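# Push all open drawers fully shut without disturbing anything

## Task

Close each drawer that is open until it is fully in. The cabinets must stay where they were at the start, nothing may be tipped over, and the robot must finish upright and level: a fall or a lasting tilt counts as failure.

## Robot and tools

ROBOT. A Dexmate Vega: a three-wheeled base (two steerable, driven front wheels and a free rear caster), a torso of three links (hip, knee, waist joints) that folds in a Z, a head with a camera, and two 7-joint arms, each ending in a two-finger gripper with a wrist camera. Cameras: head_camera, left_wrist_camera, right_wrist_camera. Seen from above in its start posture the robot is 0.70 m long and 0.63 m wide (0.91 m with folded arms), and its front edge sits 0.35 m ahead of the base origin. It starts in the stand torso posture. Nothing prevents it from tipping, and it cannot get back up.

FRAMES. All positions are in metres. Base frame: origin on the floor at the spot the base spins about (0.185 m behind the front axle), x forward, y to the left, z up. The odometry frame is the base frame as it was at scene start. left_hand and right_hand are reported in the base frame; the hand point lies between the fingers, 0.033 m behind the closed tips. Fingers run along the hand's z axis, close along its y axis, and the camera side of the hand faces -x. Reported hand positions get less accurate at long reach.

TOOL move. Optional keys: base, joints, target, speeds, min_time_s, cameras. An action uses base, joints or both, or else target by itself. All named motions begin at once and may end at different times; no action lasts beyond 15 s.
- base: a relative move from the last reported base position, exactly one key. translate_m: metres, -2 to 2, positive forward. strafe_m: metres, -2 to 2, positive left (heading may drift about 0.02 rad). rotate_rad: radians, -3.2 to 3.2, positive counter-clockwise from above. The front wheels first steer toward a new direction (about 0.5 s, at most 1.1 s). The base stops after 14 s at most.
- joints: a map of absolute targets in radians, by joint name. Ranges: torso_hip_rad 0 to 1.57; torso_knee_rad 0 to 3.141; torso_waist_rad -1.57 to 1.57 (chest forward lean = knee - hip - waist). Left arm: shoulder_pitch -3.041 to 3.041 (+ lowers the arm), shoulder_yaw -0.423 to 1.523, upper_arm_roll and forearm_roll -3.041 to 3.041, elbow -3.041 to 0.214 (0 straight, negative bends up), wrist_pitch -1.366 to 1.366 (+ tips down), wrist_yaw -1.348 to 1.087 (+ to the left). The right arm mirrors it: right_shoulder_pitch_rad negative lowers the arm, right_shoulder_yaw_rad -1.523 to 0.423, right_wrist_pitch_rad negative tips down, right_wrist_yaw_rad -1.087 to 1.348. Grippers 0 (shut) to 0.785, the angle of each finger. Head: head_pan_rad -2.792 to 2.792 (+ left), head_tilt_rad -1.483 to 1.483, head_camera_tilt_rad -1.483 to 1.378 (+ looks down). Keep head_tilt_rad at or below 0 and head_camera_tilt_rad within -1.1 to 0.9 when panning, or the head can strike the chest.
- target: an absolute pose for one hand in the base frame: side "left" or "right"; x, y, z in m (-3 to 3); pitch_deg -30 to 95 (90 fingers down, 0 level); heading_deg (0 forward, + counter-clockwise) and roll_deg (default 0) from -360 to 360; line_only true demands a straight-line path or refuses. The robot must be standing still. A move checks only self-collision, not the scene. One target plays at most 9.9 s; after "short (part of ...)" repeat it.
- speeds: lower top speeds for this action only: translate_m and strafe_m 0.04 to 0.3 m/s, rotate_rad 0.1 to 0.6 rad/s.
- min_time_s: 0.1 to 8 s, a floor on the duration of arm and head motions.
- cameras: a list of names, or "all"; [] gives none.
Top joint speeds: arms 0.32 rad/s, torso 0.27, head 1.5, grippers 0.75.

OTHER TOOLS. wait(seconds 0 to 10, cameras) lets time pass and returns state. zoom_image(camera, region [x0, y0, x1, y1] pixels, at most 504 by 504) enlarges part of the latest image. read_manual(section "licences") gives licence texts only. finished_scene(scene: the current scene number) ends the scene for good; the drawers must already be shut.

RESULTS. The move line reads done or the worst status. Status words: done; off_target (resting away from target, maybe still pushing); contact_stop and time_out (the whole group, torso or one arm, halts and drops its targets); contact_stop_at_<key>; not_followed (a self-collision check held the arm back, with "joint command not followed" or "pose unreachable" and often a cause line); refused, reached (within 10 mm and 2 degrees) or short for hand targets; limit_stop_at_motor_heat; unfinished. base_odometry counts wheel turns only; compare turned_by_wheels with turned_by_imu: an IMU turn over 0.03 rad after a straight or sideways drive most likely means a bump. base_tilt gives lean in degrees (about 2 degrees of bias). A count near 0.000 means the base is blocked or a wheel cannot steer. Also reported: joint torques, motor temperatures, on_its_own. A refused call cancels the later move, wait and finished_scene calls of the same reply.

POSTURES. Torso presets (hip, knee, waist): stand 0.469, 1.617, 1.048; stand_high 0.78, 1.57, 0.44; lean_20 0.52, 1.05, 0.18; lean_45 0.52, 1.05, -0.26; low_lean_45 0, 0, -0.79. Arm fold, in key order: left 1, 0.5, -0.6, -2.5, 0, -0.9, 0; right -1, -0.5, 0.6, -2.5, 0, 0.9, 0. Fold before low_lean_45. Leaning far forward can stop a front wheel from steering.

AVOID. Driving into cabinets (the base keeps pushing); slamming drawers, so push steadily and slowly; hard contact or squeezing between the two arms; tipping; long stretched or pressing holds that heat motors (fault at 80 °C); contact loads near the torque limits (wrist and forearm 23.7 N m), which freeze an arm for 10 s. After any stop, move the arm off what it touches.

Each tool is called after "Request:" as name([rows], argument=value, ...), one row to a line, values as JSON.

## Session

Request:
move(joints={"head_pan_rad": 0, "head_camera_tilt_rad": 0.3}, cameras=["head_camera"])

Request:
move(joints={"head_pan_rad": 1.3}, cameras=["head_camera"])

Request:
move(joints={"head_pan_rad": 2.6}, cameras=["head_camera"])

Request:
move(joints={"head_pan_rad": -1.3}, cameras=["head_camera"])

Request:
move(joints={"head_pan_rad": -2.5}, cameras=["head_camera"])

Scene clock: 0.83 s.
Joint torques (N m): left_arm=[5.36 0.2 -0.39 -6.23 0.46 -0.97 0.22] | right_arm=[-1.87 0.32 -0.59 -5.12 -0.11 2.23 0.01]
Motor temperatures (°C): left_arm=[27 30 30 30 34 38 35] | right_arm=[29 28 30 31 34 34 35]
move: done
base_odometry: x=+0.000 y=+0.000 heading=+0.000
turned_by_wheels: +0.000
turned_by_imu: +0.000
base_tilt: forward=+0.7 right=+0.0
base_status: not commanded
joint_positions: torso_hip_rad=+0.469 torso_knee_rad=+1.617 torso_waist_rad=+1.048 left_shoulder_pitch_rad=+2.199 left_shoulder_yaw_rad=+0.001 left_upper_arm_roll_rad=-0.010 left_elbow_rad=-1.084 left_forearm_roll_rad=+0.015 left_wrist_pitch_rad=-0.506 left_wrist_yaw_rad=-0.016 left_gripper_rad=+0.005 right_shoulder_pitch_rad=-2.184 right_shoulder_yaw_rad=+0.007 right_upper_arm_roll_rad=+0.010 right_elbow_rad=-1.115 right_forearm_roll_rad=+0.008 right_wrist_pitch_rad=+0.481 right_wrist_yaw_rad=-0.008 right_gripper_rad=+0.005 head_pan_rad=+0.000 head_tilt_rad=+0.000 head_camera_tilt_rad=+0.300
joint_status: all done
chest: x=-0.0111 y=+0.0000 z=+1.4155 quat_wxyz=(+0.999, +0.000, +0.050, +0.000) (m; base frame)
left_hand: x=+0.1921 y=+0.2282 z=+0.6022 quat_wxyz=(+0.417, +0.009, +0.909, -0.003) pitch_deg=+40.7 heading_deg=-1.0 roll_deg=+0.2 back=up (m; base frame)
right_hand: x=+0.2143 y=-0.2374 z=+0.6092 quat_wxyz=(+0.427, +0.011, +0.904, -0.007) pitch_deg=+39.5 heading_deg=-1.6 roll_deg=-0.2 back=up (m; base frame)
pictures: head_camera
Images, in order (width x height): head_camera 896x560.

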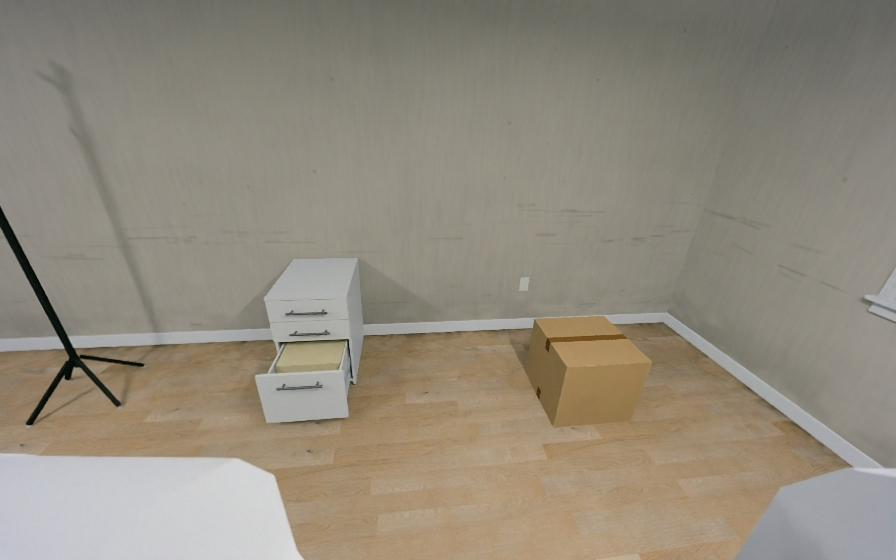

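Scene clock: 2.37 s.
Joint torques (N m): left_arm=[5.25 -2.58 -0.17 -5.74 0.02 -2.41 -0.09] | right_arm=[-2.64 -0.08 -0.53 -5.04 0.04 2.25 0.04]
move: done
base_odometry: x=+0.000 y=+0.000 heading=+0.000
turned_by_wheels: +0.000
turned_by_imu: +0.000
base_tilt: forward=+0.6 right=+0.0
base_status: not commanded
joint_positions: torso_hip_rad=+0.469 torso_knee_rad=+1.617 torso_waist_rad=+1.048 left_shoulder_pitch_rad=+2.199 left_shoulder_yaw_rad=+0.001 left_upper_arm_roll_rad=-0.010 left_elbow_rad=-1.084 left_forearm_roll_rad=+0.015 left_wrist_pitch_rad=-0.506 left_wrist_yaw_rad=-0.016 left_gripper_rad=+0.005 right_shoulder_pitch_rad=-2.184 right_shoulder_yaw_rad=+0.007 right_upper_arm_roll_rad=+0.010 right_elbow_rad=-1.115 right_forearm_roll_rad=+0.008 right_wrist_pitch_rad=+0.481 right_wrist_yaw_rad=-0.008 right_gripper_rad=+0.005 head_pan_rad=+1.300 head_tilt_rad=+0.000 head_camera_tilt_rad=+0.300
joint_status: all done
chest: x=-0.0111 y=+0.0000 z=+1.4155 quat_wxyz=(+0.999, +0.000, +0.050, +0.000) (m; base frame)
left_hand: x=+0.1921 y=+0.2282 z=+0.6022 quat_wxyz=(+0.417, +0.009, +0.909, -0.003) pitch_deg=+40.7 heading_deg=-1.0 roll_deg=+0.2 back=up (m; base frame)
right_hand: x=+0.2143 y=-0.2374 z=+0.6092 quat_wxyz=(+0.427, +0.011, +0.904, -0.007) pitch_deg=+39.5 heading_deg=-1.6 roll_deg=-0.2 back=up (m; base frame)
pictures: head_camera
Images, in order (width x height): head_camera 896x560.

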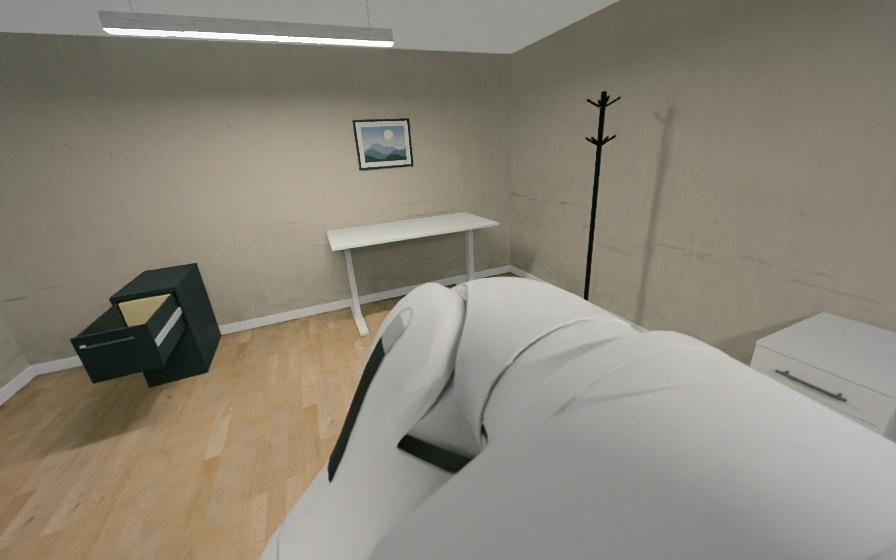

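Scene clock: 3.90 s.
Joint torques (N m): left_arm=[5.72 -0.74 1.37 -6.8 0.08 -1.15 0] | right_arm=[-3.36 0.42 -0.59 -4.49 -0.01 1.81 -0.03]
move: done
base_odometry: x=+0.000 y=+0.000 heading=+0.000
turned_by_wheels: +0.000
turned_by_imu: +0.000
base_tilt: forward=+0.7 right=-0.1
base_status: not commanded
joint_positions: torso_hip_rad=+0.469 torso_knee_rad=+1.617 torso_waist_rad=+1.048 left_shoulder_pitch_rad=+2.199 left_shoulder_yaw_rad=+0.001 left_upper_arm_roll_rad=-0.010 left_elbow_rad=-1.084 left_forearm_roll_rad=+0.015 left_wrist_pitch_rad=-0.506 left_wrist_yaw_rad=-0.016 left_gripper_rad=+0.005 right_shoulder_pitch_rad=-2.184 right_shoulder_yaw_rad=+0.007 right_upper_arm_roll_rad=+0.010 right_elbow_rad=-1.115 right_forearm_roll_rad=+0.008 right_wrist_pitch_rad=+0.481 right_wrist_yaw_rad=-0.008 right_gripper_rad=+0.005 head_pan_rad=+2.600 head_tilt_rad=+0.000 head_camera_tilt_rad=+0.300
joint_status: all done
chest: x=-0.0111 y=+0.0000 z=+1.4155 quat_wxyz=(+0.999, +0.000, +0.050, +0.000) (m; base frame)
left_hand: x=+0.1921 y=+0.2282 z=+0.6022 quat_wxyz=(+0.417, +0.009, +0.909, -0.003) pitch_deg=+40.7 heading_deg=-1.0 roll_deg=+0.2 back=up (m; base frame)
right_hand: x=+0.2143 y=-0.2374 z=+0.6092 quat_wxyz=(+0.427, +0.011, +0.904, -0.007) pitch_deg=+39.5 heading_deg=-1.6 roll_deg=-0.2 back=up (m; base frame)
pictures: head_camera
Images, in order (width x height): head_camera 896x560.

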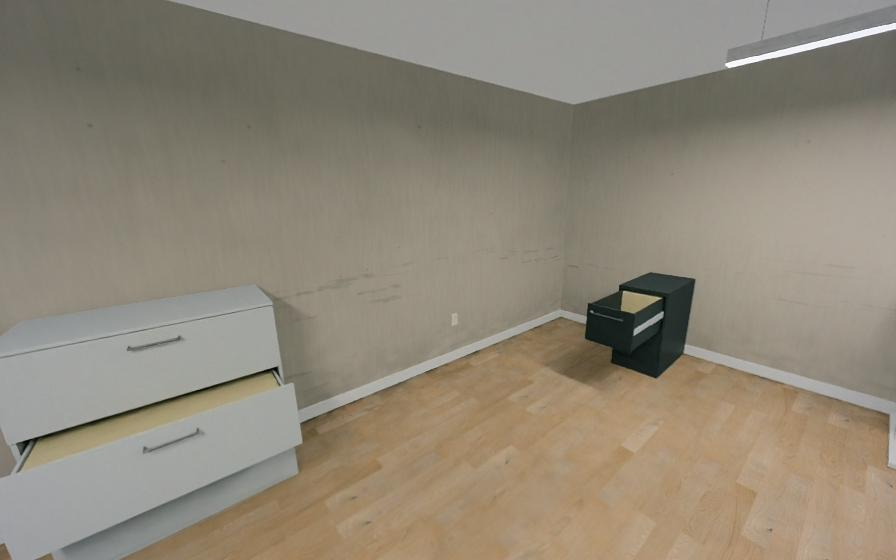

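Scene clock: 7.17 s.
Joint torques (N m): left_arm=[6 -0.42 -1.17 -7.28 -0.08 -1.58 -0.08] | right_arm=[-2.13 0.19 -0.66 -5.05 -0.11 2.54 -0.01]
move: done
base_odometry: x=+0.000 y=+0.000 heading=+0.000
turned_by_wheels: +0.000
turned_by_imu: +0.001
base_tilt: forward=+0.7 right=-0.1
base_status: not commanded
joint_positions: torso_hip_rad=+0.469 torso_knee_rad=+1.617 torso_waist_rad=+1.048 left_shoulder_pitch_rad=+2.199 left_shoulder_yaw_rad=+0.001 left_upper_arm_roll_rad=-0.010 left_elbow_rad=-1.084 left_forearm_roll_rad=+0.015 left_wrist_pitch_rad=-0.506 left_wrist_yaw_rad=-0.016 left_gripper_rad=+0.005 right_shoulder_pitch_rad=-2.184 right_shoulder_yaw_rad=+0.007 right_upper_arm_roll_rad=+0.010 right_elbow_rad=-1.115 right_forearm_roll_rad=+0.008 right_wrist_pitch_rad=+0.481 right_wrist_yaw_rad=-0.008 right_gripper_rad=+0.005 head_pan_rad=-1.300 head_tilt_rad=+0.000 head_camera_tilt_rad=+0.300
joint_status: all done
chest: x=-0.0111 y=+0.0000 z=+1.4155 quat_wxyz=(+0.999, +0.000, +0.050, +0.000) (m; base frame)
left_hand: x=+0.1921 y=+0.2282 z=+0.6022 quat_wxyz=(+0.417, +0.009, +0.909, -0.003) pitch_deg=+40.7 heading_deg=-1.0 roll_deg=+0.2 back=up (m; base frame)
right_hand: x=+0.2143 y=-0.2374 z=+0.6092 quat_wxyz=(+0.427, +0.011, +0.904, -0.007) pitch_deg=+39.5 heading_deg=-1.6 roll_deg=-0.2 back=up (m; base frame)
pictures: head_camera
Images, in order (width x height): head_camera 896x560.

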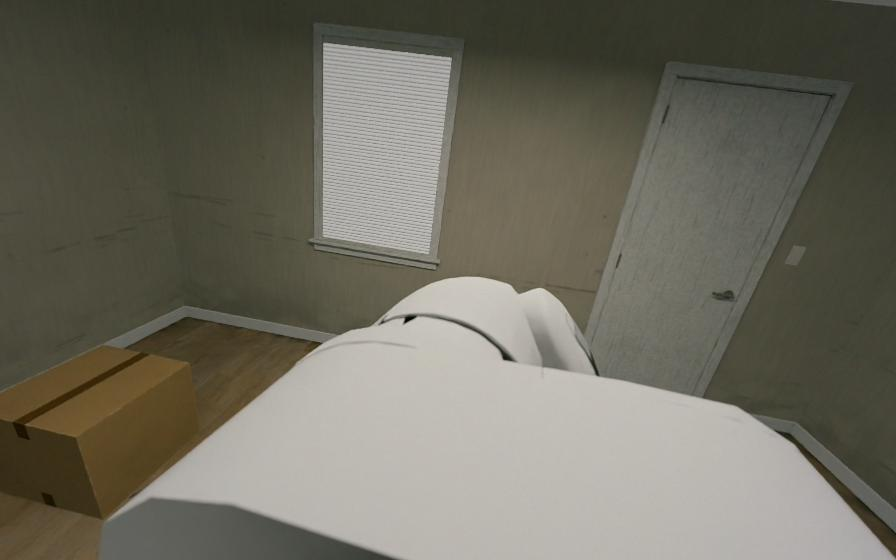

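Scene clock: 8.63 s.
Joint torques (N m): left_arm=[6.77 0.8 2.06 -5.1 0.33 -3.04 -0.09] | right_arm=[-2.56 0.2 -0.53 -4.65 -0.01 1.61 0.1]
move: done
base_odometry: x=+0.000 y=+0.000 heading=+0.000
turned_by_wheels: +0.000
turned_by_imu: +0.000
base_tilt: forward=+0.6 right=-0.1
base_status: not commanded
joint_positions: torso_hip_rad=+0.469 torso_knee_rad=+1.617 torso_waist_rad=+1.048 left_shoulder_pitch_rad=+2.199 left_shoulder_yaw_rad=+0.001 left_upper_arm_roll_rad=-0.010 left_elbow_rad=-1.084 left_forearm_roll_rad=+0.015 left_wrist_pitch_rad=-0.506 left_wrist_yaw_rad=-0.016 left_gripper_rad=+0.005 right_shoulder_pitch_rad=-2.184 right_shoulder_yaw_rad=+0.007 right_upper_arm_roll_rad=+0.010 right_elbow_rad=-1.115 right_forearm_roll_rad=+0.008 right_wrist_pitch_rad=+0.481 right_wrist_yaw_rad=-0.008 right_gripper_rad=+0.005 head_pan_rad=-2.500 head_tilt_rad=+0.000 head_camera_tilt_rad=+0.300
joint_status: all done
chest: x=-0.0111 y=+0.0000 z=+1.4155 quat_wxyz=(+0.999, +0.000, +0.050, +0.000) (m; base frame)
left_hand: x=+0.1921 y=+0.2282 z=+0.6022 quat_wxyz=(+0.417, +0.009, +0.909, -0.003) pitch_deg=+40.7 heading_deg=-1.0 roll_deg=+0.2 back=up (m; base frame)
right_hand: x=+0.2143 y=-0.2374 z=+0.6092 quat_wxyz=(+0.427, +0.011, +0.904, -0.007) pitch_deg=+39.5 heading_deg=-1.6 roll_deg=-0.2 back=up (m; base frame)
pictures: head_camera
Images, in order (width x height): head_camera 896x560.

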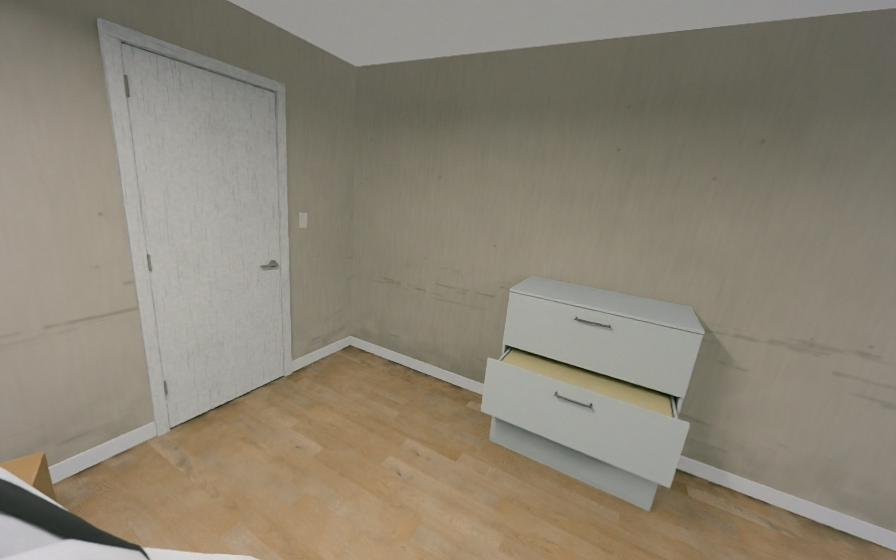

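Request:
move(base={"rotate_rad": 0.07}, joints={"head_pan_rad": 0, "head_camera_tilt_rad": -0.1, "left_shoulder_pitch_rad": 1, "left_shoulder_yaw_rad": 0.5, "left_upper_arm_roll_rad": -0.6, "left_elbow_rad": -2.5, "left_forearm_roll_rad": 0, "left_wrist_pitch_rad": -0.9, "left_wrist_yaw_rad": 0, "right_shoulder_pitch_rad": -0.601, "right_shoulder_yaw_rad": -0.814, "right_upper_arm_roll_rad": -0.667, "right_elbow_rad": -2.223, "right_forearm_roll_rad": -1.815, "right_wrist_pitch_rad": 0.521, "right_wrist_yaw_rad": 1.114}, cameras=[])

Request:
move(base={"strafe_m": 0.88}, joints={"torso_hip_rad": 0, "torso_knee_rad": 0.5, "torso_waist_rad": 0}, cameras=["head_camera"])

Scene clock: 40.20 s.
Joint torques (N m): left_arm=[-9.27 3.91 -2.92 0.84 -0.34 1.79 0.78] | right_arm=[22.35 -2.89 6.92 -6.27 -2.3 -1.66 0.27]
move: done
base_odometry: x=+0.000 y=+0.000 heading=+0.070
turned_by_wheels: +0.070
turned_by_imu: +0.069
base_tilt: forward=+0.7 right=+0.0
base_status: done
joint_positions: torso_hip_rad=+0.469 torso_knee_rad=+1.617 torso_waist_rad=+1.048 left_shoulder_pitch_rad=+1.001 left_shoulder_yaw_rad=+0.500 left_upper_arm_roll_rad=-0.600 left_elbow_rad=-2.500 left_forearm_roll_rad=+0.000 left_wrist_pitch_rad=-0.900 left_wrist_yaw_rad=+0.000 left_gripper_rad=+0.005 right_shoulder_pitch_rad=-0.607 right_shoulder_yaw_rad=-0.811 right_upper_arm_roll_rad=-0.664 right_elbow_rad=-2.219 right_forearm_roll_rad=-1.809 right_wrist_pitch_rad=+0.521 right_wrist_yaw_rad=+1.110 right_gripper_rad=+0.005 head_pan_rad=+0.000 head_tilt_rad=+0.000 head_camera_tilt_rad=-0.100
joint_status: all done
chest: x=-0.0111 y=+0.0000 z=+1.4155 quat_wxyz=(+0.999, +0.000, +0.050, +0.000) (m; base frame)
left_hand: x=-0.0235 y=+0.1534 z=+1.7169 quat_wxyz=(+0.839, +0.205, -0.398, +0.310) pitch_deg=-36.8 heading_deg=-132.5 roll_deg=-7.0 back=down (m; base frame)
right_hand: x=+0.7267 y=-0.1485 z=+1.4333 quat_wxyz=(+0.003, -0.693, +0.000, -0.721) pitch_deg=-2.2 heading_deg=+0.3 roll_deg=+0.3 back=down (m; base frame)
pictures: none
No camera images: "cameras" was empty.

Scene clock: 45.63 s.
Joint torques (N m): left_arm=[-7.82 5.52 -4.78 -3 -1.21 2.37 0.66] | right_arm=[20.09 -3.69 6.42 -8.95 -1.8 -1.7 0.26]
move: done
base_odometry: x=-0.070 y=+0.875 heading=+0.083
turned_by_wheels: +0.013
turned_by_imu: +0.006
base_tilt: forward=+0.6 right=+0.0
base_status: done
joint_positions: torso_hip_rad=+0.000 torso_knee_rad=+0.500 torso_waist_rad=+0.000 left_shoulder_pitch_rad=+1.000 left_shoulder_yaw_rad=+0.500 left_upper_arm_roll_rad=-0.600 left_elbow_rad=-2.500 left_forearm_roll_rad=+0.000 left_wrist_pitch_rad=-0.900 left_wrist_yaw_rad=+0.000 left_gripper_rad=+0.005 right_shoulder_pitch_rad=-0.601 right_shoulder_yaw_rad=-0.814 right_upper_arm_roll_rad=-0.667 right_elbow_rad=-2.223 right_forearm_roll_rad=-1.815 right_wrist_pitch_rad=+0.521 right_wrist_yaw_rad=+1.114 right_gripper_rad=+0.005 head_pan_rad=+0.000 head_tilt_rad=+0.000 head_camera_tilt_rad=-0.100
joint_status: all done
chest: x=+0.0122 y=+0.0000 z=+1.0850 quat_wxyz=(+0.969, +0.000, +0.247, +0.000) (m; base frame)
left_hand: x=+0.1177 y=+0.1532 z=+1.3674 quat_wxyz=(+0.901, +0.262, -0.224, +0.263) pitch_deg=-49.7 heading_deg=-114.2 roll_deg=-33.3 back=down (m; base frame)
right_hand: x=+0.6996 y=-0.1499 z=+0.8189 quat_wxyz=(+0.000, -0.820, +0.000, -0.573) pitch_deg=+20.1 heading_deg=+0.0 roll_deg=+0.0 back=down (m; base frame)
pictures: head_camera
Images, in order (width x height): head_camera 896x560.

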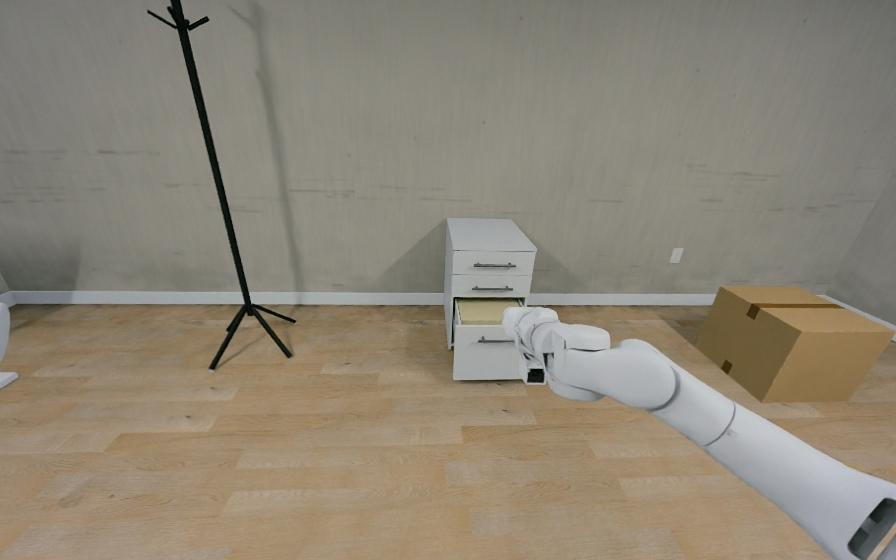

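Request:
zoom_image(camera="head_camera", region=[420, 200, 580, 400])

Scaled by 2.520 from the camera's 896x560 image, which has a finer 960x600 frame.

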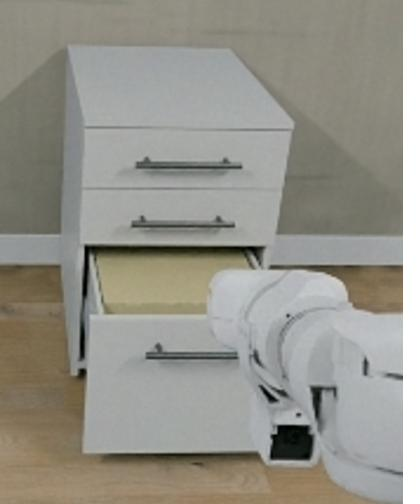

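Request:
move(base={"rotate_rad": 0.04}, cameras=[])

Request:
move(target={"side":"right","x":0.60,"y":-0.237,"z":0.85,"pitch_deg":10,"heading_deg":0,"roll_deg":180}, cameras=[])

Request:
move(base={"translate_m": 0.45}, joints={"torso_hip_rad": 0, "torso_knee_rad": 0, "torso_waist_rad": -0.79, "head_camera_tilt_rad": -0.4}, cameras=["head_camera"])

Request:
move(target={"side":"right","x":0.57,"y":-0.22,"z":0.215,"pitch_deg":35,"heading_deg":0,"roll_deg":180}, cameras=["head_camera","right_wrist_camera"])

Scene clock: 69.20 s.
Joint torques (N m): left_arm=[-9.15 5.48 -7.19 -2.73 -0.72 1.98 0.59] | right_arm=[20.85 -4.02 6.59 -8.7 -1.76 -1.75 0.14]
move: done
base_odometry: x=-0.070 y=+0.875 heading=+0.123
turned_by_wheels: +0.040
turned_by_imu: +0.039
base_tilt: forward=+0.6 right=-0.1
base_status: done
joint_positions: torso_hip_rad=+0.000 torso_knee_rad=+0.500 torso_waist_rad=+0.000 left_shoulder_pitch_rad=+1.000 left_shoulder_yaw_rad=+0.500 left_upper_arm_roll_rad=-0.600 left_elbow_rad=-2.500 left_forearm_roll_rad=+0.000 left_wrist_pitch_rad=-0.900 left_wrist_yaw_rad=+0.000 left_gripper_rad=+0.005 right_shoulder_pitch_rad=-0.601 right_shoulder_yaw_rad=-0.814 right_upper_arm_roll_rad=-0.667 right_elbow_rad=-2.223 right_forearm_roll_rad=-1.815 right_wrist_pitch_rad=+0.521 right_wrist_yaw_rad=+1.114 right_gripper_rad=+0.005 head_pan_rad=+0.000 head_tilt_rad=+0.000 head_camera_tilt_rad=-0.100
joint_status: not commanded
chest: x=+0.0122 y=+0.0000 z=+1.0850 quat_wxyz=(+0.969, +0.000, +0.247, +0.000) (m; base frame)
left_hand: x=+0.1177 y=+0.1532 z=+1.3674 quat_wxyz=(+0.901, +0.262, -0.224, +0.263) pitch_deg=-49.7 heading_deg=-114.2 roll_deg=-33.3 back=down (m; base frame)
right_hand: x=+0.6997 y=-0.1500 z=+0.8189 quat_wxyz=(+0.000, -0.820, +0.000, -0.573) pitch_deg=+20.1 heading_deg=+0.0 roll_deg=+0.0 back=down (m; base frame)
pictures: none
No camera images: "cameras" was empty.

Scene clock: 73.10 s.
Joint torques (N m): left_arm=[-8.96 6.74 -3.38 -1.69 -0.2 1.48 0.64] | right_arm=[3.41 -8.02 13.39 -7.06 -2.47 -1.85 -0.19]
move: done
base_odometry: x=-0.070 y=+0.875 heading=+0.123
turned_by_wheels: +0.000
turned_by_imu: +0.001
base_tilt: forward=+0.6 right=-0.1
base_status: not commanded
joint_positions: torso_hip_rad=+0.000 torso_knee_rad=+0.500 torso_waist_rad=+0.000 left_shoulder_pitch_rad=+1.000 left_shoulder_yaw_rad=+0.500 left_upper_arm_roll_rad=-0.600 left_elbow_rad=-2.500 left_forearm_roll_rad=+0.000 left_wrist_pitch_rad=-0.900 left_wrist_yaw_rad=+0.000 left_gripper_rad=+0.005 right_shoulder_pitch_rad=-1.218 right_shoulder_yaw_rad=-1.379 right_upper_arm_roll_rad=-0.339 right_elbow_rad=-2.532 right_forearm_roll_rad=-1.933 right_wrist_pitch_rad=-0.015 right_wrist_yaw_rad=+1.001 right_gripper_rad=+0.005 head_pan_rad=+0.000 head_tilt_rad=+0.000 head_camera_tilt_rad=-0.100
joint_status: not commanded
chest: x=+0.0122 y=+0.0000 z=+1.0850 quat_wxyz=(+0.969, +0.000, +0.247, +0.000) (m; base frame)
left_hand: x=+0.1177 y=+0.1532 z=+1.3674 quat_wxyz=(+0.901, +0.262, -0.224, +0.263) pitch_deg=-49.7 heading_deg=-114.2 roll_deg=-33.3 back=down (m; base frame)
right_hand: x=+0.6008 y=-0.2373 z=+0.8492 quat_wxyz=(-0.001, -0.767, +0.001, -0.642) pitch_deg=+10.1 heading_deg=-0.1 roll_deg=+0.0 back=down (m; base frame)
right_hand_status: reached (straight line, planned for 2.3 s): 1 mm and 0.2 deg off.
pictures: none
No camera images: "cameras" was empty.

Scene clock: 77.30 s.
Joint torques (N m): left_arm=[-5.79 5.9 -6.91 -5.16 -0.41 1.44 1.15] | right_arm=[0.38 -7.13 11.82 -8.92 -2.1 -1.25 -0.07]
move: done
base_odometry: x=+0.377 y=+0.931 heading=+0.122
turned_by_wheels: -0.001
turned_by_imu: +0.000
base_tilt: forward=+0.6 right=+0.0
base_status: done
joint_positions: torso_hip_rad=+0.000 torso_knee_rad=+0.000 torso_waist_rad=-0.790 left_shoulder_pitch_rad=+1.000 left_shoulder_yaw_rad=+0.500 left_upper_arm_roll_rad=-0.600 left_elbow_rad=-2.500 left_forearm_roll_rad=+0.000 left_wrist_pitch_rad=-0.900 left_wrist_yaw_rad=+0.000 left_gripper_rad=+0.005 right_shoulder_pitch_rad=-1.224 right_shoulder_yaw_rad=-1.384 right_upper_arm_roll_rad=-0.336 right_elbow_rad=-2.533 right_forearm_roll_rad=-1.934 right_wrist_pitch_rad=-0.021 right_wrist_yaw_rad=+1.000 right_gripper_rad=+0.005 head_pan_rad=+0.000 head_tilt_rad=+0.000 head_camera_tilt_rad=-0.400
joint_status: all done
chest: x=+0.0286 y=+0.0000 z=+0.8380 quat_wxyz=(+0.923, +0.000, +0.385, +0.000) (m; base frame)
left_hand: x=+0.2106 y=+0.1532 z=+1.0784 quat_wxyz=(+0.924, +0.297, -0.091, +0.222) pitch_deg=-53.7 heading_deg=-93.5 roll_deg=-59.4 back=down (m; base frame)
right_hand: x=+0.5246 y=-0.2371 z=+0.4444 quat_wxyz=(+0.000, -0.851, +0.000, -0.525) pitch_deg=+26.7 heading_deg=+0.0 roll_deg=+0.0 back=down (m; base frame)
pictures: head_camera
Images, in order (width x height): head_camera 896x560.

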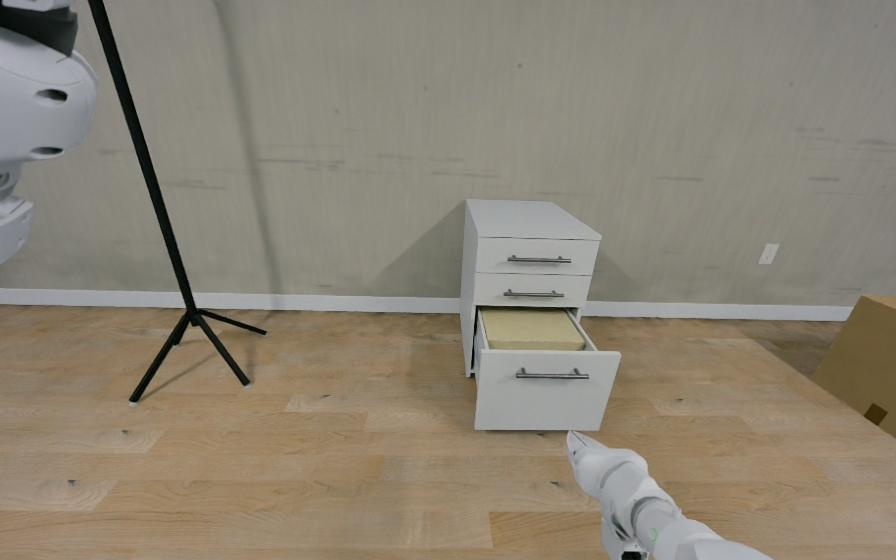

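Scene clock: 77.60 s.
Joint torques (N m): left_arm=[-8.02 4.81 -7.32 -5.79 -0.38 1.12 0.7] | right_arm=[-0.62 -7.22 11.91 -8.02 -2.14 -1.95 -0.09]
move: refused
base_odometry: x=+0.377 y=+0.931 heading=+0.122
turned_by_wheels: +0.000
turned_by_imu: +0.000
base_tilt: forward=+0.7 right=+0.0
base_status: not commanded
joint_positions: torso_hip_rad=+0.000 torso_knee_rad=+0.000 torso_waist_rad=-0.790 left_shoulder_pitch_rad=+1.000 left_shoulder_yaw_rad=+0.500 left_upper_arm_roll_rad=-0.600 left_elbow_rad=-2.500 left_forearm_roll_rad=+0.000 left_wrist_pitch_rad=-0.900 left_wrist_yaw_rad=+0.000 left_gripper_rad=+0.005 right_shoulder_pitch_rad=-1.224 right_shoulder_yaw_rad=-1.384 right_upper_arm_roll_rad=-0.336 right_elbow_rad=-2.533 right_forearm_roll_rad=-1.934 right_wrist_pitch_rad=-0.021 right_wrist_yaw_rad=+1.000 right_gripper_rad=+0.005 head_pan_rad=+0.000 head_tilt_rad=+0.000 head_camera_tilt_rad=-0.400
joint_status: not commanded
chest: x=+0.0286 y=+0.0000 z=+0.8380 quat_wxyz=(+0.923, +0.000, +0.385, +0.000) (m; base frame)
left_hand: x=+0.2106 y=+0.1532 z=+1.0784 quat_wxyz=(+0.924, +0.297, -0.091, +0.222) pitch_deg=-53.7 heading_deg=-93.5 roll_deg=-59.4 back=down (m; base frame)
right_hand: x=+0.5246 y=-0.2371 z=+0.4444 quat_wxyz=(+0.000, -0.851, +0.000, -0.525) pitch_deg=+26.7 heading_deg=+0.0 roll_deg=+0.0 back=down (m; base frame)
right_hand_status: refused: the best posture that gets there brings the right wrist into the base, as the model's coarse spheres have them (needs 2.6 cm clear). Nothing moved.
pictures: head_camera, right_wrist_camera
Images, in order (width x height): head_camera 896x560, right_wrist_camera 672x420.

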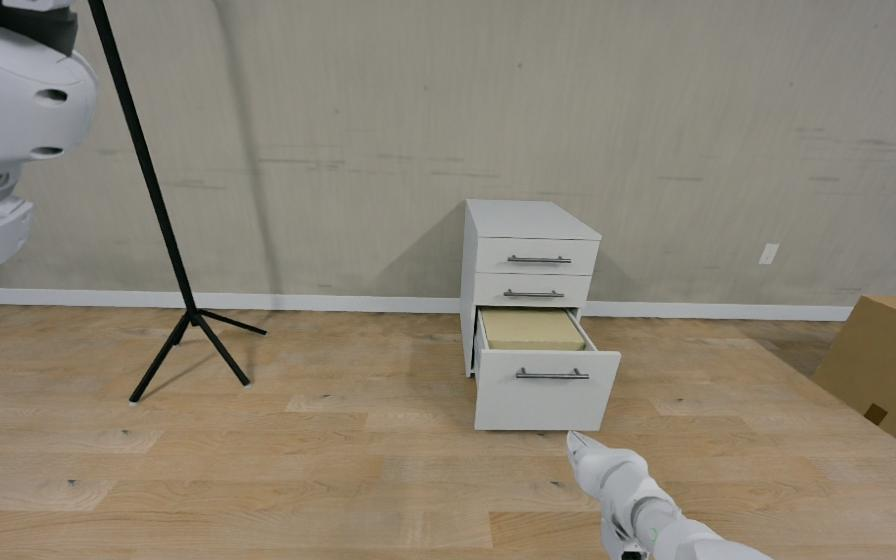

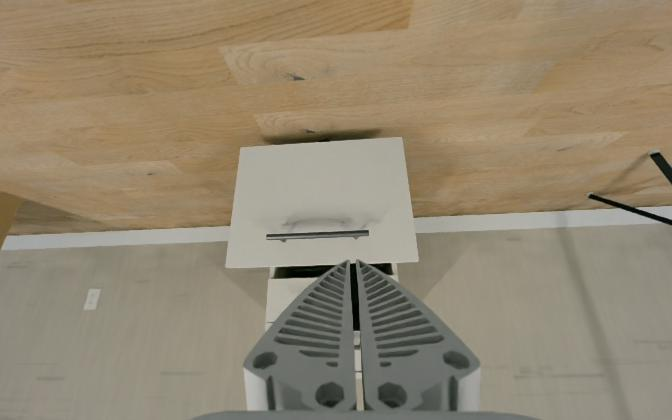

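Request:
move(target={"side":"right","x":0.64,"y":-0.265,"z":0.22,"pitch_deg":28,"heading_deg":0,"roll_deg":180}, cameras=["head_camera","right_wrist_camera"])

Scene clock: 83.47 s.
Joint torques (N m): left_arm=[-6.59 5.94 -8.35 -6.32 -0.67 1.43 1.42] | right_arm=[0.02 -7.56 11.83 -8.78 -2.03 -2.02 -0.05]
move: refused
base_odometry: x=+0.377 y=+0.931 heading=+0.122
turned_by_wheels: +0.000
turned_by_imu: +0.001
base_tilt: forward=+0.6 right=-0.1
base_status: not commanded
joint_positions: torso_hip_rad=+0.000 torso_knee_rad=+0.000 torso_waist_rad=-0.790 left_shoulder_pitch_rad=+1.000 left_shoulder_yaw_rad=+0.500 left_upper_arm_roll_rad=-0.600 left_elbow_rad=-2.500 left_forearm_roll_rad=+0.000 left_wrist_pitch_rad=-0.900 left_wrist_yaw_rad=+0.000 left_gripper_rad=+0.005 right_shoulder_pitch_rad=-1.224 right_shoulder_yaw_rad=-1.384 right_upper_arm_roll_rad=-0.336 right_elbow_rad=-2.533 right_forearm_roll_rad=-1.934 right_wrist_pitch_rad=-0.021 right_wrist_yaw_rad=+1.000 right_gripper_rad=+0.005 head_pan_rad=+0.000 head_tilt_rad=+0.000 head_camera_tilt_rad=-0.400
joint_status: not commanded
chest: x=+0.0286 y=+0.0000 z=+0.8380 quat_wxyz=(+0.923, +0.000, +0.385, +0.000) (m; base frame)
left_hand: x=+0.2106 y=+0.1532 z=+1.0784 quat_wxyz=(+0.924, +0.297, -0.091, +0.222) pitch_deg=-53.7 heading_deg=-93.5 roll_deg=-59.4 back=down (m; base frame)
right_hand: x=+0.5246 y=-0.2371 z=+0.4444 quat_wxyz=(+0.000, -0.851, +0.000, -0.525) pitch_deg=+26.7 heading_deg=+0.0 roll_deg=+0.0 back=down (m; base frame)
right_hand_status: refused: the best posture that gets there brings the right wrist within 2.1 cm of the base (limit 2.6). Nothing moved.
pictures: head_camera, right_wrist_camera
Images, in order (width x height): head_camera 896x560, right_wrist_camera 672x420.

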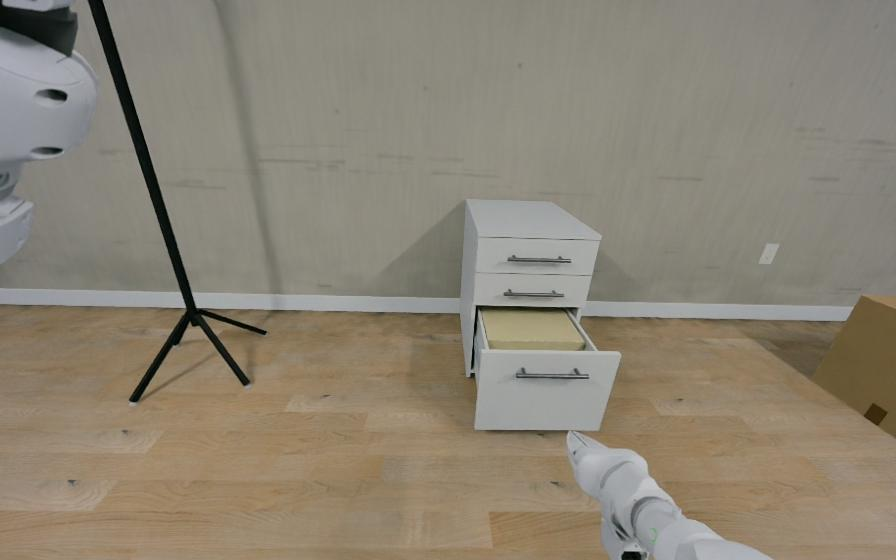

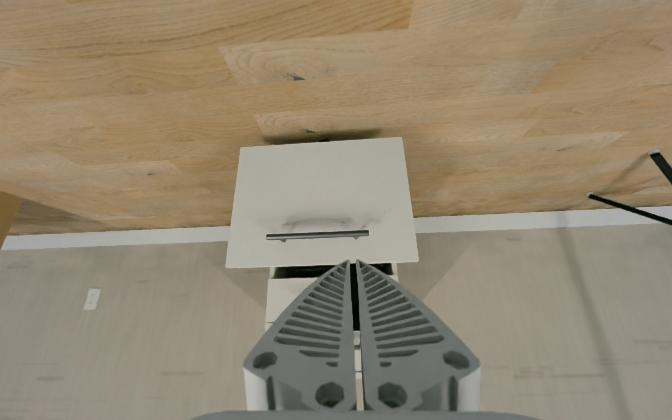

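Use x 0.67, pitch 32 (wrist higher, farther forward).

Request:
move(target={"side":"right","x":0.68,"y":-0.265,"z":0.215,"pitch_deg":32,"heading_deg":0,"roll_deg":180}, cameras=["head_camera","right_wrist_camera"])

Scene clock: 92.10 s.
Joint torques (N m): left_arm=[-5.18 4.93 -5.48 -5.58 -0.75 0.13 1.1] | right_arm=[17.14 -4.01 3.81 -4.89 -1.22 -2.57 -0.12]
move: done
base_odometry: x=+0.377 y=+0.931 heading=+0.122
turned_by_wheels: +0.000
turned_by_imu: +0.001
base_tilt: forward=+0.7 right=+0.0
base_status: not commanded
joint_positions: torso_hip_rad=+0.000 torso_knee_rad=+0.000 torso_waist_rad=-0.790 left_shoulder_pitch_rad=+1.000 left_shoulder_yaw_rad=+0.500 left_upper_arm_roll_rad=-0.600 left_elbow_rad=-2.500 left_forearm_roll_rad=+0.000 left_wrist_pitch_rad=-0.900 left_wrist_yaw_rad=+0.000 left_gripper_rad=+0.005 right_shoulder_pitch_rad=-0.628 right_shoulder_yaw_rad=-0.700 right_upper_arm_roll_rad=-0.735 right_elbow_rad=-1.433 right_forearm_roll_rad=-2.211 right_wrist_pitch_rad=+0.076 right_wrist_yaw_rad=+0.435 right_gripper_rad=+0.005 head_pan_rad=+0.000 head_tilt_rad=+0.000 head_camera_tilt_rad=-0.400
joint_status: not commanded
chest: x=+0.0286 y=+0.0000 z=+0.8380 quat_wxyz=(+0.923, +0.000, +0.385, +0.000) (m; base frame)
left_hand: x=+0.2106 y=+0.1532 z=+1.0784 quat_wxyz=(+0.924, +0.297, -0.091, +0.222) pitch_deg=-53.7 heading_deg=-93.5 roll_deg=-59.4 back=down (m; base frame)
right_hand: x=+0.6791 y=-0.2652 z=+0.2156 quat_wxyz=(+0.000, -0.875, +0.000, -0.485) pitch_deg=+32.0 heading_deg=+0.0 roll_deg=+0.0 back=down (m; base frame)
right_hand_status: reached (straight line, planned for 3.8 s): 1 mm and 0.0 deg off.
pictures: head_camera, right_wrist_camera
Images, in order (width x height): head_camera 896x560, right_wrist_camera 672x420.

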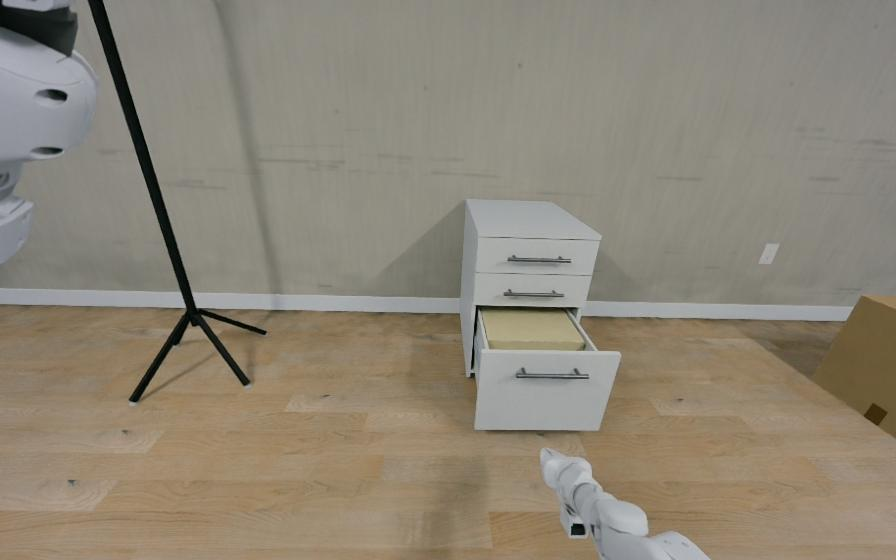

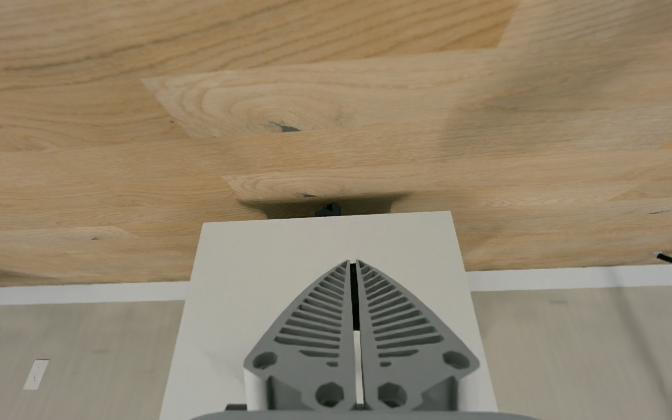

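Request:
move(base={"translate_m": 0.12}, speeds={"translate_m": 0.15}, cameras=[])

Request:
move(base={"translate_m": 0.14}, speeds={"translate_m": 0.08}, cameras=["head_camera","right_wrist_camera"])

Scene clock: 99.70 s.
Joint torques (N m): left_arm=[-8.24 8.52 -6.59 -3.72 -1.11 0.94 1.29] | right_arm=[18.01 -3 3.97 -4.59 -1.09 -2.22 -0.15]
move: done
base_odometry: x=+0.496 y=+0.946 heading=+0.122
turned_by_wheels: +0.000
turned_by_imu: +0.000
base_tilt: forward=+0.7 right=-0.1
base_status: done
joint_positions: torso_hip_rad=+0.000 torso_knee_rad=+0.000 torso_waist_rad=-0.790 left_shoulder_pitch_rad=+1.000 left_shoulder_yaw_rad=+0.500 left_upper_arm_roll_rad=-0.600 left_elbow_rad=-2.500 left_forearm_roll_rad=+0.000 left_wrist_pitch_rad=-0.900 left_wrist_yaw_rad=+0.000 left_gripper_rad=+0.005 right_shoulder_pitch_rad=-0.625 right_shoulder_yaw_rad=-0.697 right_upper_arm_roll_rad=-0.736 right_elbow_rad=-1.427 right_forearm_roll_rad=-2.212 right_wrist_pitch_rad=+0.075 right_wrist_yaw_rad=+0.432 right_gripper_rad=+0.005 head_pan_rad=+0.000 head_tilt_rad=+0.000 head_camera_tilt_rad=-0.400
joint_status: not commanded
chest: x=+0.0286 y=+0.0000 z=+0.8380 quat_wxyz=(+0.923, +0.000, +0.385, +0.000) (m; base frame)
left_hand: x=+0.2106 y=+0.1532 z=+1.0784 quat_wxyz=(+0.924, +0.297, -0.091, +0.222) pitch_deg=-53.7 heading_deg=-93.5 roll_deg=-59.4 back=down (m; base frame)
right_hand: x=+0.6797 y=-0.2651 z=+0.2147 quat_wxyz=(+0.000, -0.875, +0.000, -0.485) pitch_deg=+32.0 heading_deg=+0.0 roll_deg=+0.0 back=down (m; base frame)
pictures: none
No camera images: "cameras" was empty.

Scene clock: 102.17 s.
Joint torques (N m): left_arm=[-6.53 4.92 -7.35 -5.51 -1.12 0.93 1.14] | right_arm=[17.83 -2.53 8.34 -4.79 -1.17 -2.19 0.07]
move: done
base_odometry: x=+0.635 y=+0.963 heading=+0.121
turned_by_wheels: +0.000
turned_by_imu: +0.000
base_tilt: forward=+0.7 right=-0.1
base_status: done
joint_positions: torso_hip_rad=+0.000 torso_knee_rad=+0.000 torso_waist_rad=-0.790 left_shoulder_pitch_rad=+1.000 left_shoulder_yaw_rad=+0.500 left_upper_arm_roll_rad=-0.600 left_elbow_rad=-2.500 left_forearm_roll_rad=+0.000 left_wrist_pitch_rad=-0.900 left_wrist_yaw_rad=+0.000 left_gripper_rad=+0.005 right_shoulder_pitch_rad=-0.625 right_shoulder_yaw_rad=-0.697 right_upper_arm_roll_rad=-0.737 right_elbow_rad=-1.427 right_forearm_roll_rad=-2.212 right_wrist_pitch_rad=+0.075 right_wrist_yaw_rad=+0.432 right_gripper_rad=+0.005 head_pan_rad=+0.000 head_tilt_rad=+0.000 head_camera_tilt_rad=-0.400
joint_status: not commanded
chest: x=+0.0286 y=+0.0000 z=+0.8380 quat_wxyz=(+0.923, +0.000, +0.385, +0.000) (m; base frame)
left_hand: x=+0.2106 y=+0.1532 z=+1.0784 quat_wxyz=(+0.924, +0.297, -0.091, +0.222) pitch_deg=-53.7 heading_deg=-93.5 roll_deg=-59.4 back=down (m; base frame)
right_hand: x=+0.6796 y=-0.2649 z=+0.2146 quat_wxyz=(+0.000, -0.875, +0.000, -0.484) pitch_deg=+32.0 heading_deg=+0.0 roll_deg=+0.0 back=down (m; base frame)
pictures: head_camera, right_wrist_camera
Images, in order (width x height): head_camera 896x560, right_wrist_camera 672x420.

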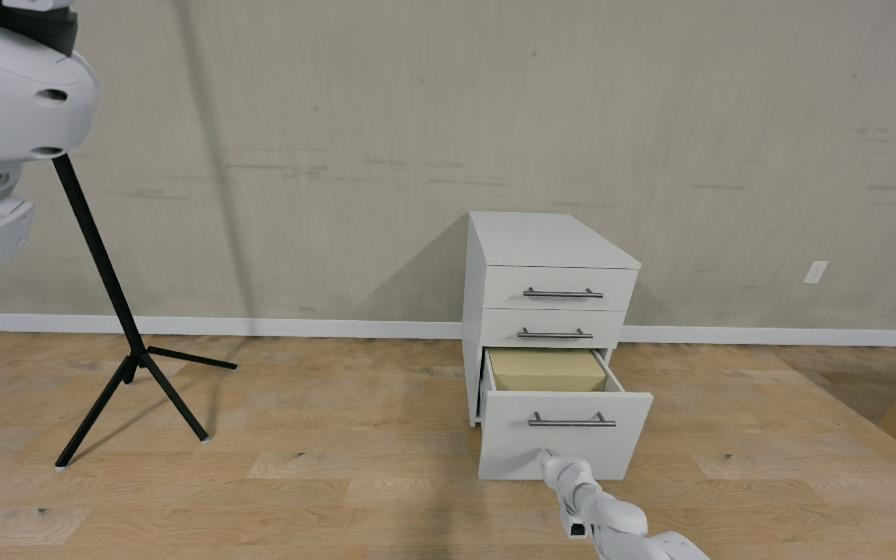

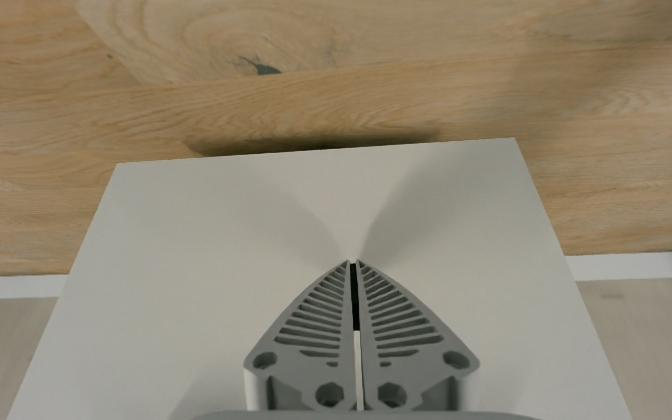

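Request:
move(base={"translate_m": 0.12}, speeds={"translate_m": 0.08}, cameras=["head_camera","right_wrist_camera"])

Scene clock: 107.73 s.
Joint torques (N m): left_arm=[-5.79 7.04 -6.94 -4.97 -0.4 1.05 1.17] | right_arm=[17.17 -3.47 9.78 -4.81 -1.14 -2.41 0.07]
move: done
base_odometry: x=+0.754 y=+0.978 heading=+0.121
turned_by_wheels: +0.000
turned_by_imu: +0.001
base_tilt: forward=+0.7 right=+0.0
base_status: done
joint_positions: torso_hip_rad=+0.000 torso_knee_rad=+0.000 torso_waist_rad=-0.790 left_shoulder_pitch_rad=+1.000 left_shoulder_yaw_rad=+0.500 left_upper_arm_roll_rad=-0.600 left_elbow_rad=-2.500 left_forearm_roll_rad=+0.000 left_wrist_pitch_rad=-0.900 left_wrist_yaw_rad=+0.000 left_gripper_rad=+0.005 right_shoulder_pitch_rad=-0.625 right_shoulder_yaw_rad=-0.697 right_upper_arm_roll_rad=-0.737 right_elbow_rad=-1.427 right_forearm_roll_rad=-2.212 right_wrist_pitch_rad=+0.075 right_wrist_yaw_rad=+0.432 right_gripper_rad=+0.005 head_pan_rad=+0.000 head_tilt_rad=+0.000 head_camera_tilt_rad=-0.400
joint_status: not commanded
chest: x=+0.0286 y=+0.0000 z=+0.8380 quat_wxyz=(+0.923, +0.000, +0.385, +0.000) (m; base frame)
left_hand: x=+0.2106 y=+0.1532 z=+1.0784 quat_wxyz=(+0.924, +0.297, -0.091, +0.222) pitch_deg=-53.7 heading_deg=-93.5 roll_deg=-59.4 back=down (m; base frame)
right_hand: x=+0.6795 y=-0.2649 z=+0.2145 quat_wxyz=(+0.000, -0.875, +0.000, -0.484) pitch_deg=+32.1 heading_deg=+0.0 roll_deg=+0.0 back=down (m; base frame)
pictures: head_camera, right_wrist_camera
Images, in order (width x height): head_camera 896x560, right_wrist_camera 672x420.

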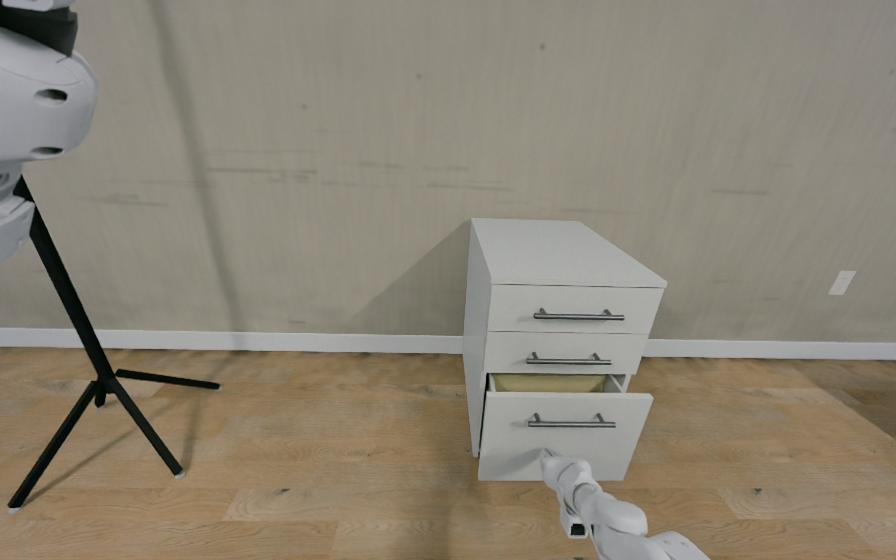

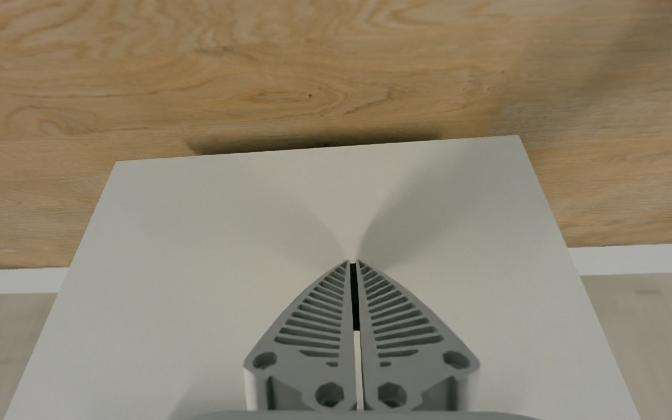

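Request:
move(base={"translate_m": 0.05}, speeds={"translate_m": 0.06}, cameras=["head_camera","right_wrist_camera"])

Request:
zoom_image(camera="head_camera", region=[450, 260, 690, 500])

Scene clock: 114.47 s.
Joint torques (N m): left_arm=[-7.73 8.13 -7.32 -3.87 -0.87 0.76 0.86] | right_arm=[16.91 -3.12 10 -5.38 -1.07 -2.53 0.08]
move: done
base_odometry: x=+0.803 y=+0.985 heading=+0.120
turned_by_wheels: +0.000
turned_by_imu: +0.000
base_tilt: forward=+0.7 right=-0.1
base_status: done
joint_positions: torso_hip_rad=+0.000 torso_knee_rad=+0.000 torso_waist_rad=-0.790 left_shoulder_pitch_rad=+1.000 left_shoulder_yaw_rad=+0.500 left_upper_arm_roll_rad=-0.600 left_elbow_rad=-2.500 left_forearm_roll_rad=+0.000 left_wrist_pitch_rad=-0.900 left_wrist_yaw_rad=+0.000 left_gripper_rad=+0.005 right_shoulder_pitch_rad=-0.625 right_shoulder_yaw_rad=-0.697 right_upper_arm_roll_rad=-0.737 right_elbow_rad=-1.427 right_forearm_roll_rad=-2.212 right_wrist_pitch_rad=+0.075 right_wrist_yaw_rad=+0.432 right_gripper_rad=+0.005 head_pan_rad=+0.000 head_tilt_rad=+0.000 head_camera_tilt_rad=-0.400
joint_status: not commanded
chest: x=+0.0286 y=+0.0000 z=+0.8380 quat_wxyz=(+0.923, +0.000, +0.385, +0.000) (m; base frame)
left_hand: x=+0.2106 y=+0.1532 z=+1.0784 quat_wxyz=(+0.924, +0.297, -0.091, +0.222) pitch_deg=-53.7 heading_deg=-93.5 roll_deg=-59.4 back=down (m; base frame)
right_hand: x=+0.6795 y=-0.2649 z=+0.2145 quat_wxyz=(+0.000, -0.875, +0.000, -0.484) pitch_deg=+32.1 heading_deg=+0.0 roll_deg=+0.0 back=down (m; base frame)
pictures: head_camera, right_wrist_camera
Images, in order (width x height): head_camera 896x560, right_wrist_camera 672x420.

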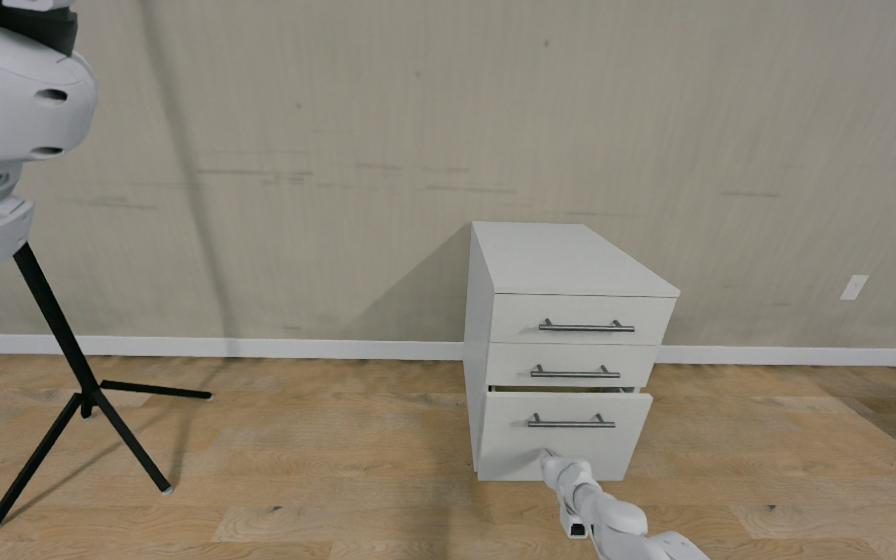

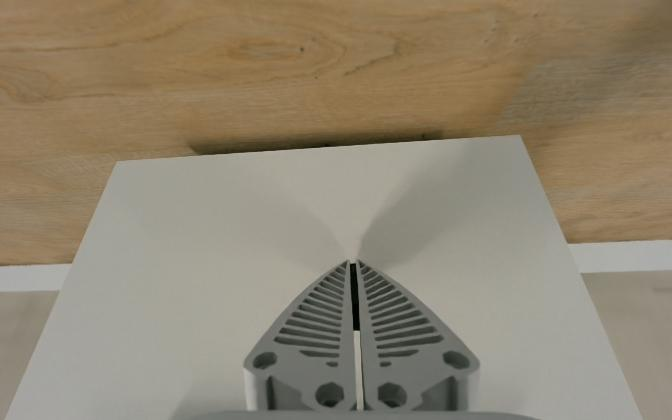

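Scaled by 2.100 from the camera's 896x560 image, which has a finer 960x600 frame.

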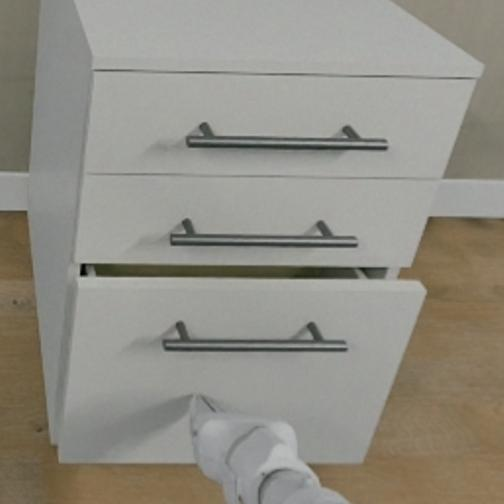

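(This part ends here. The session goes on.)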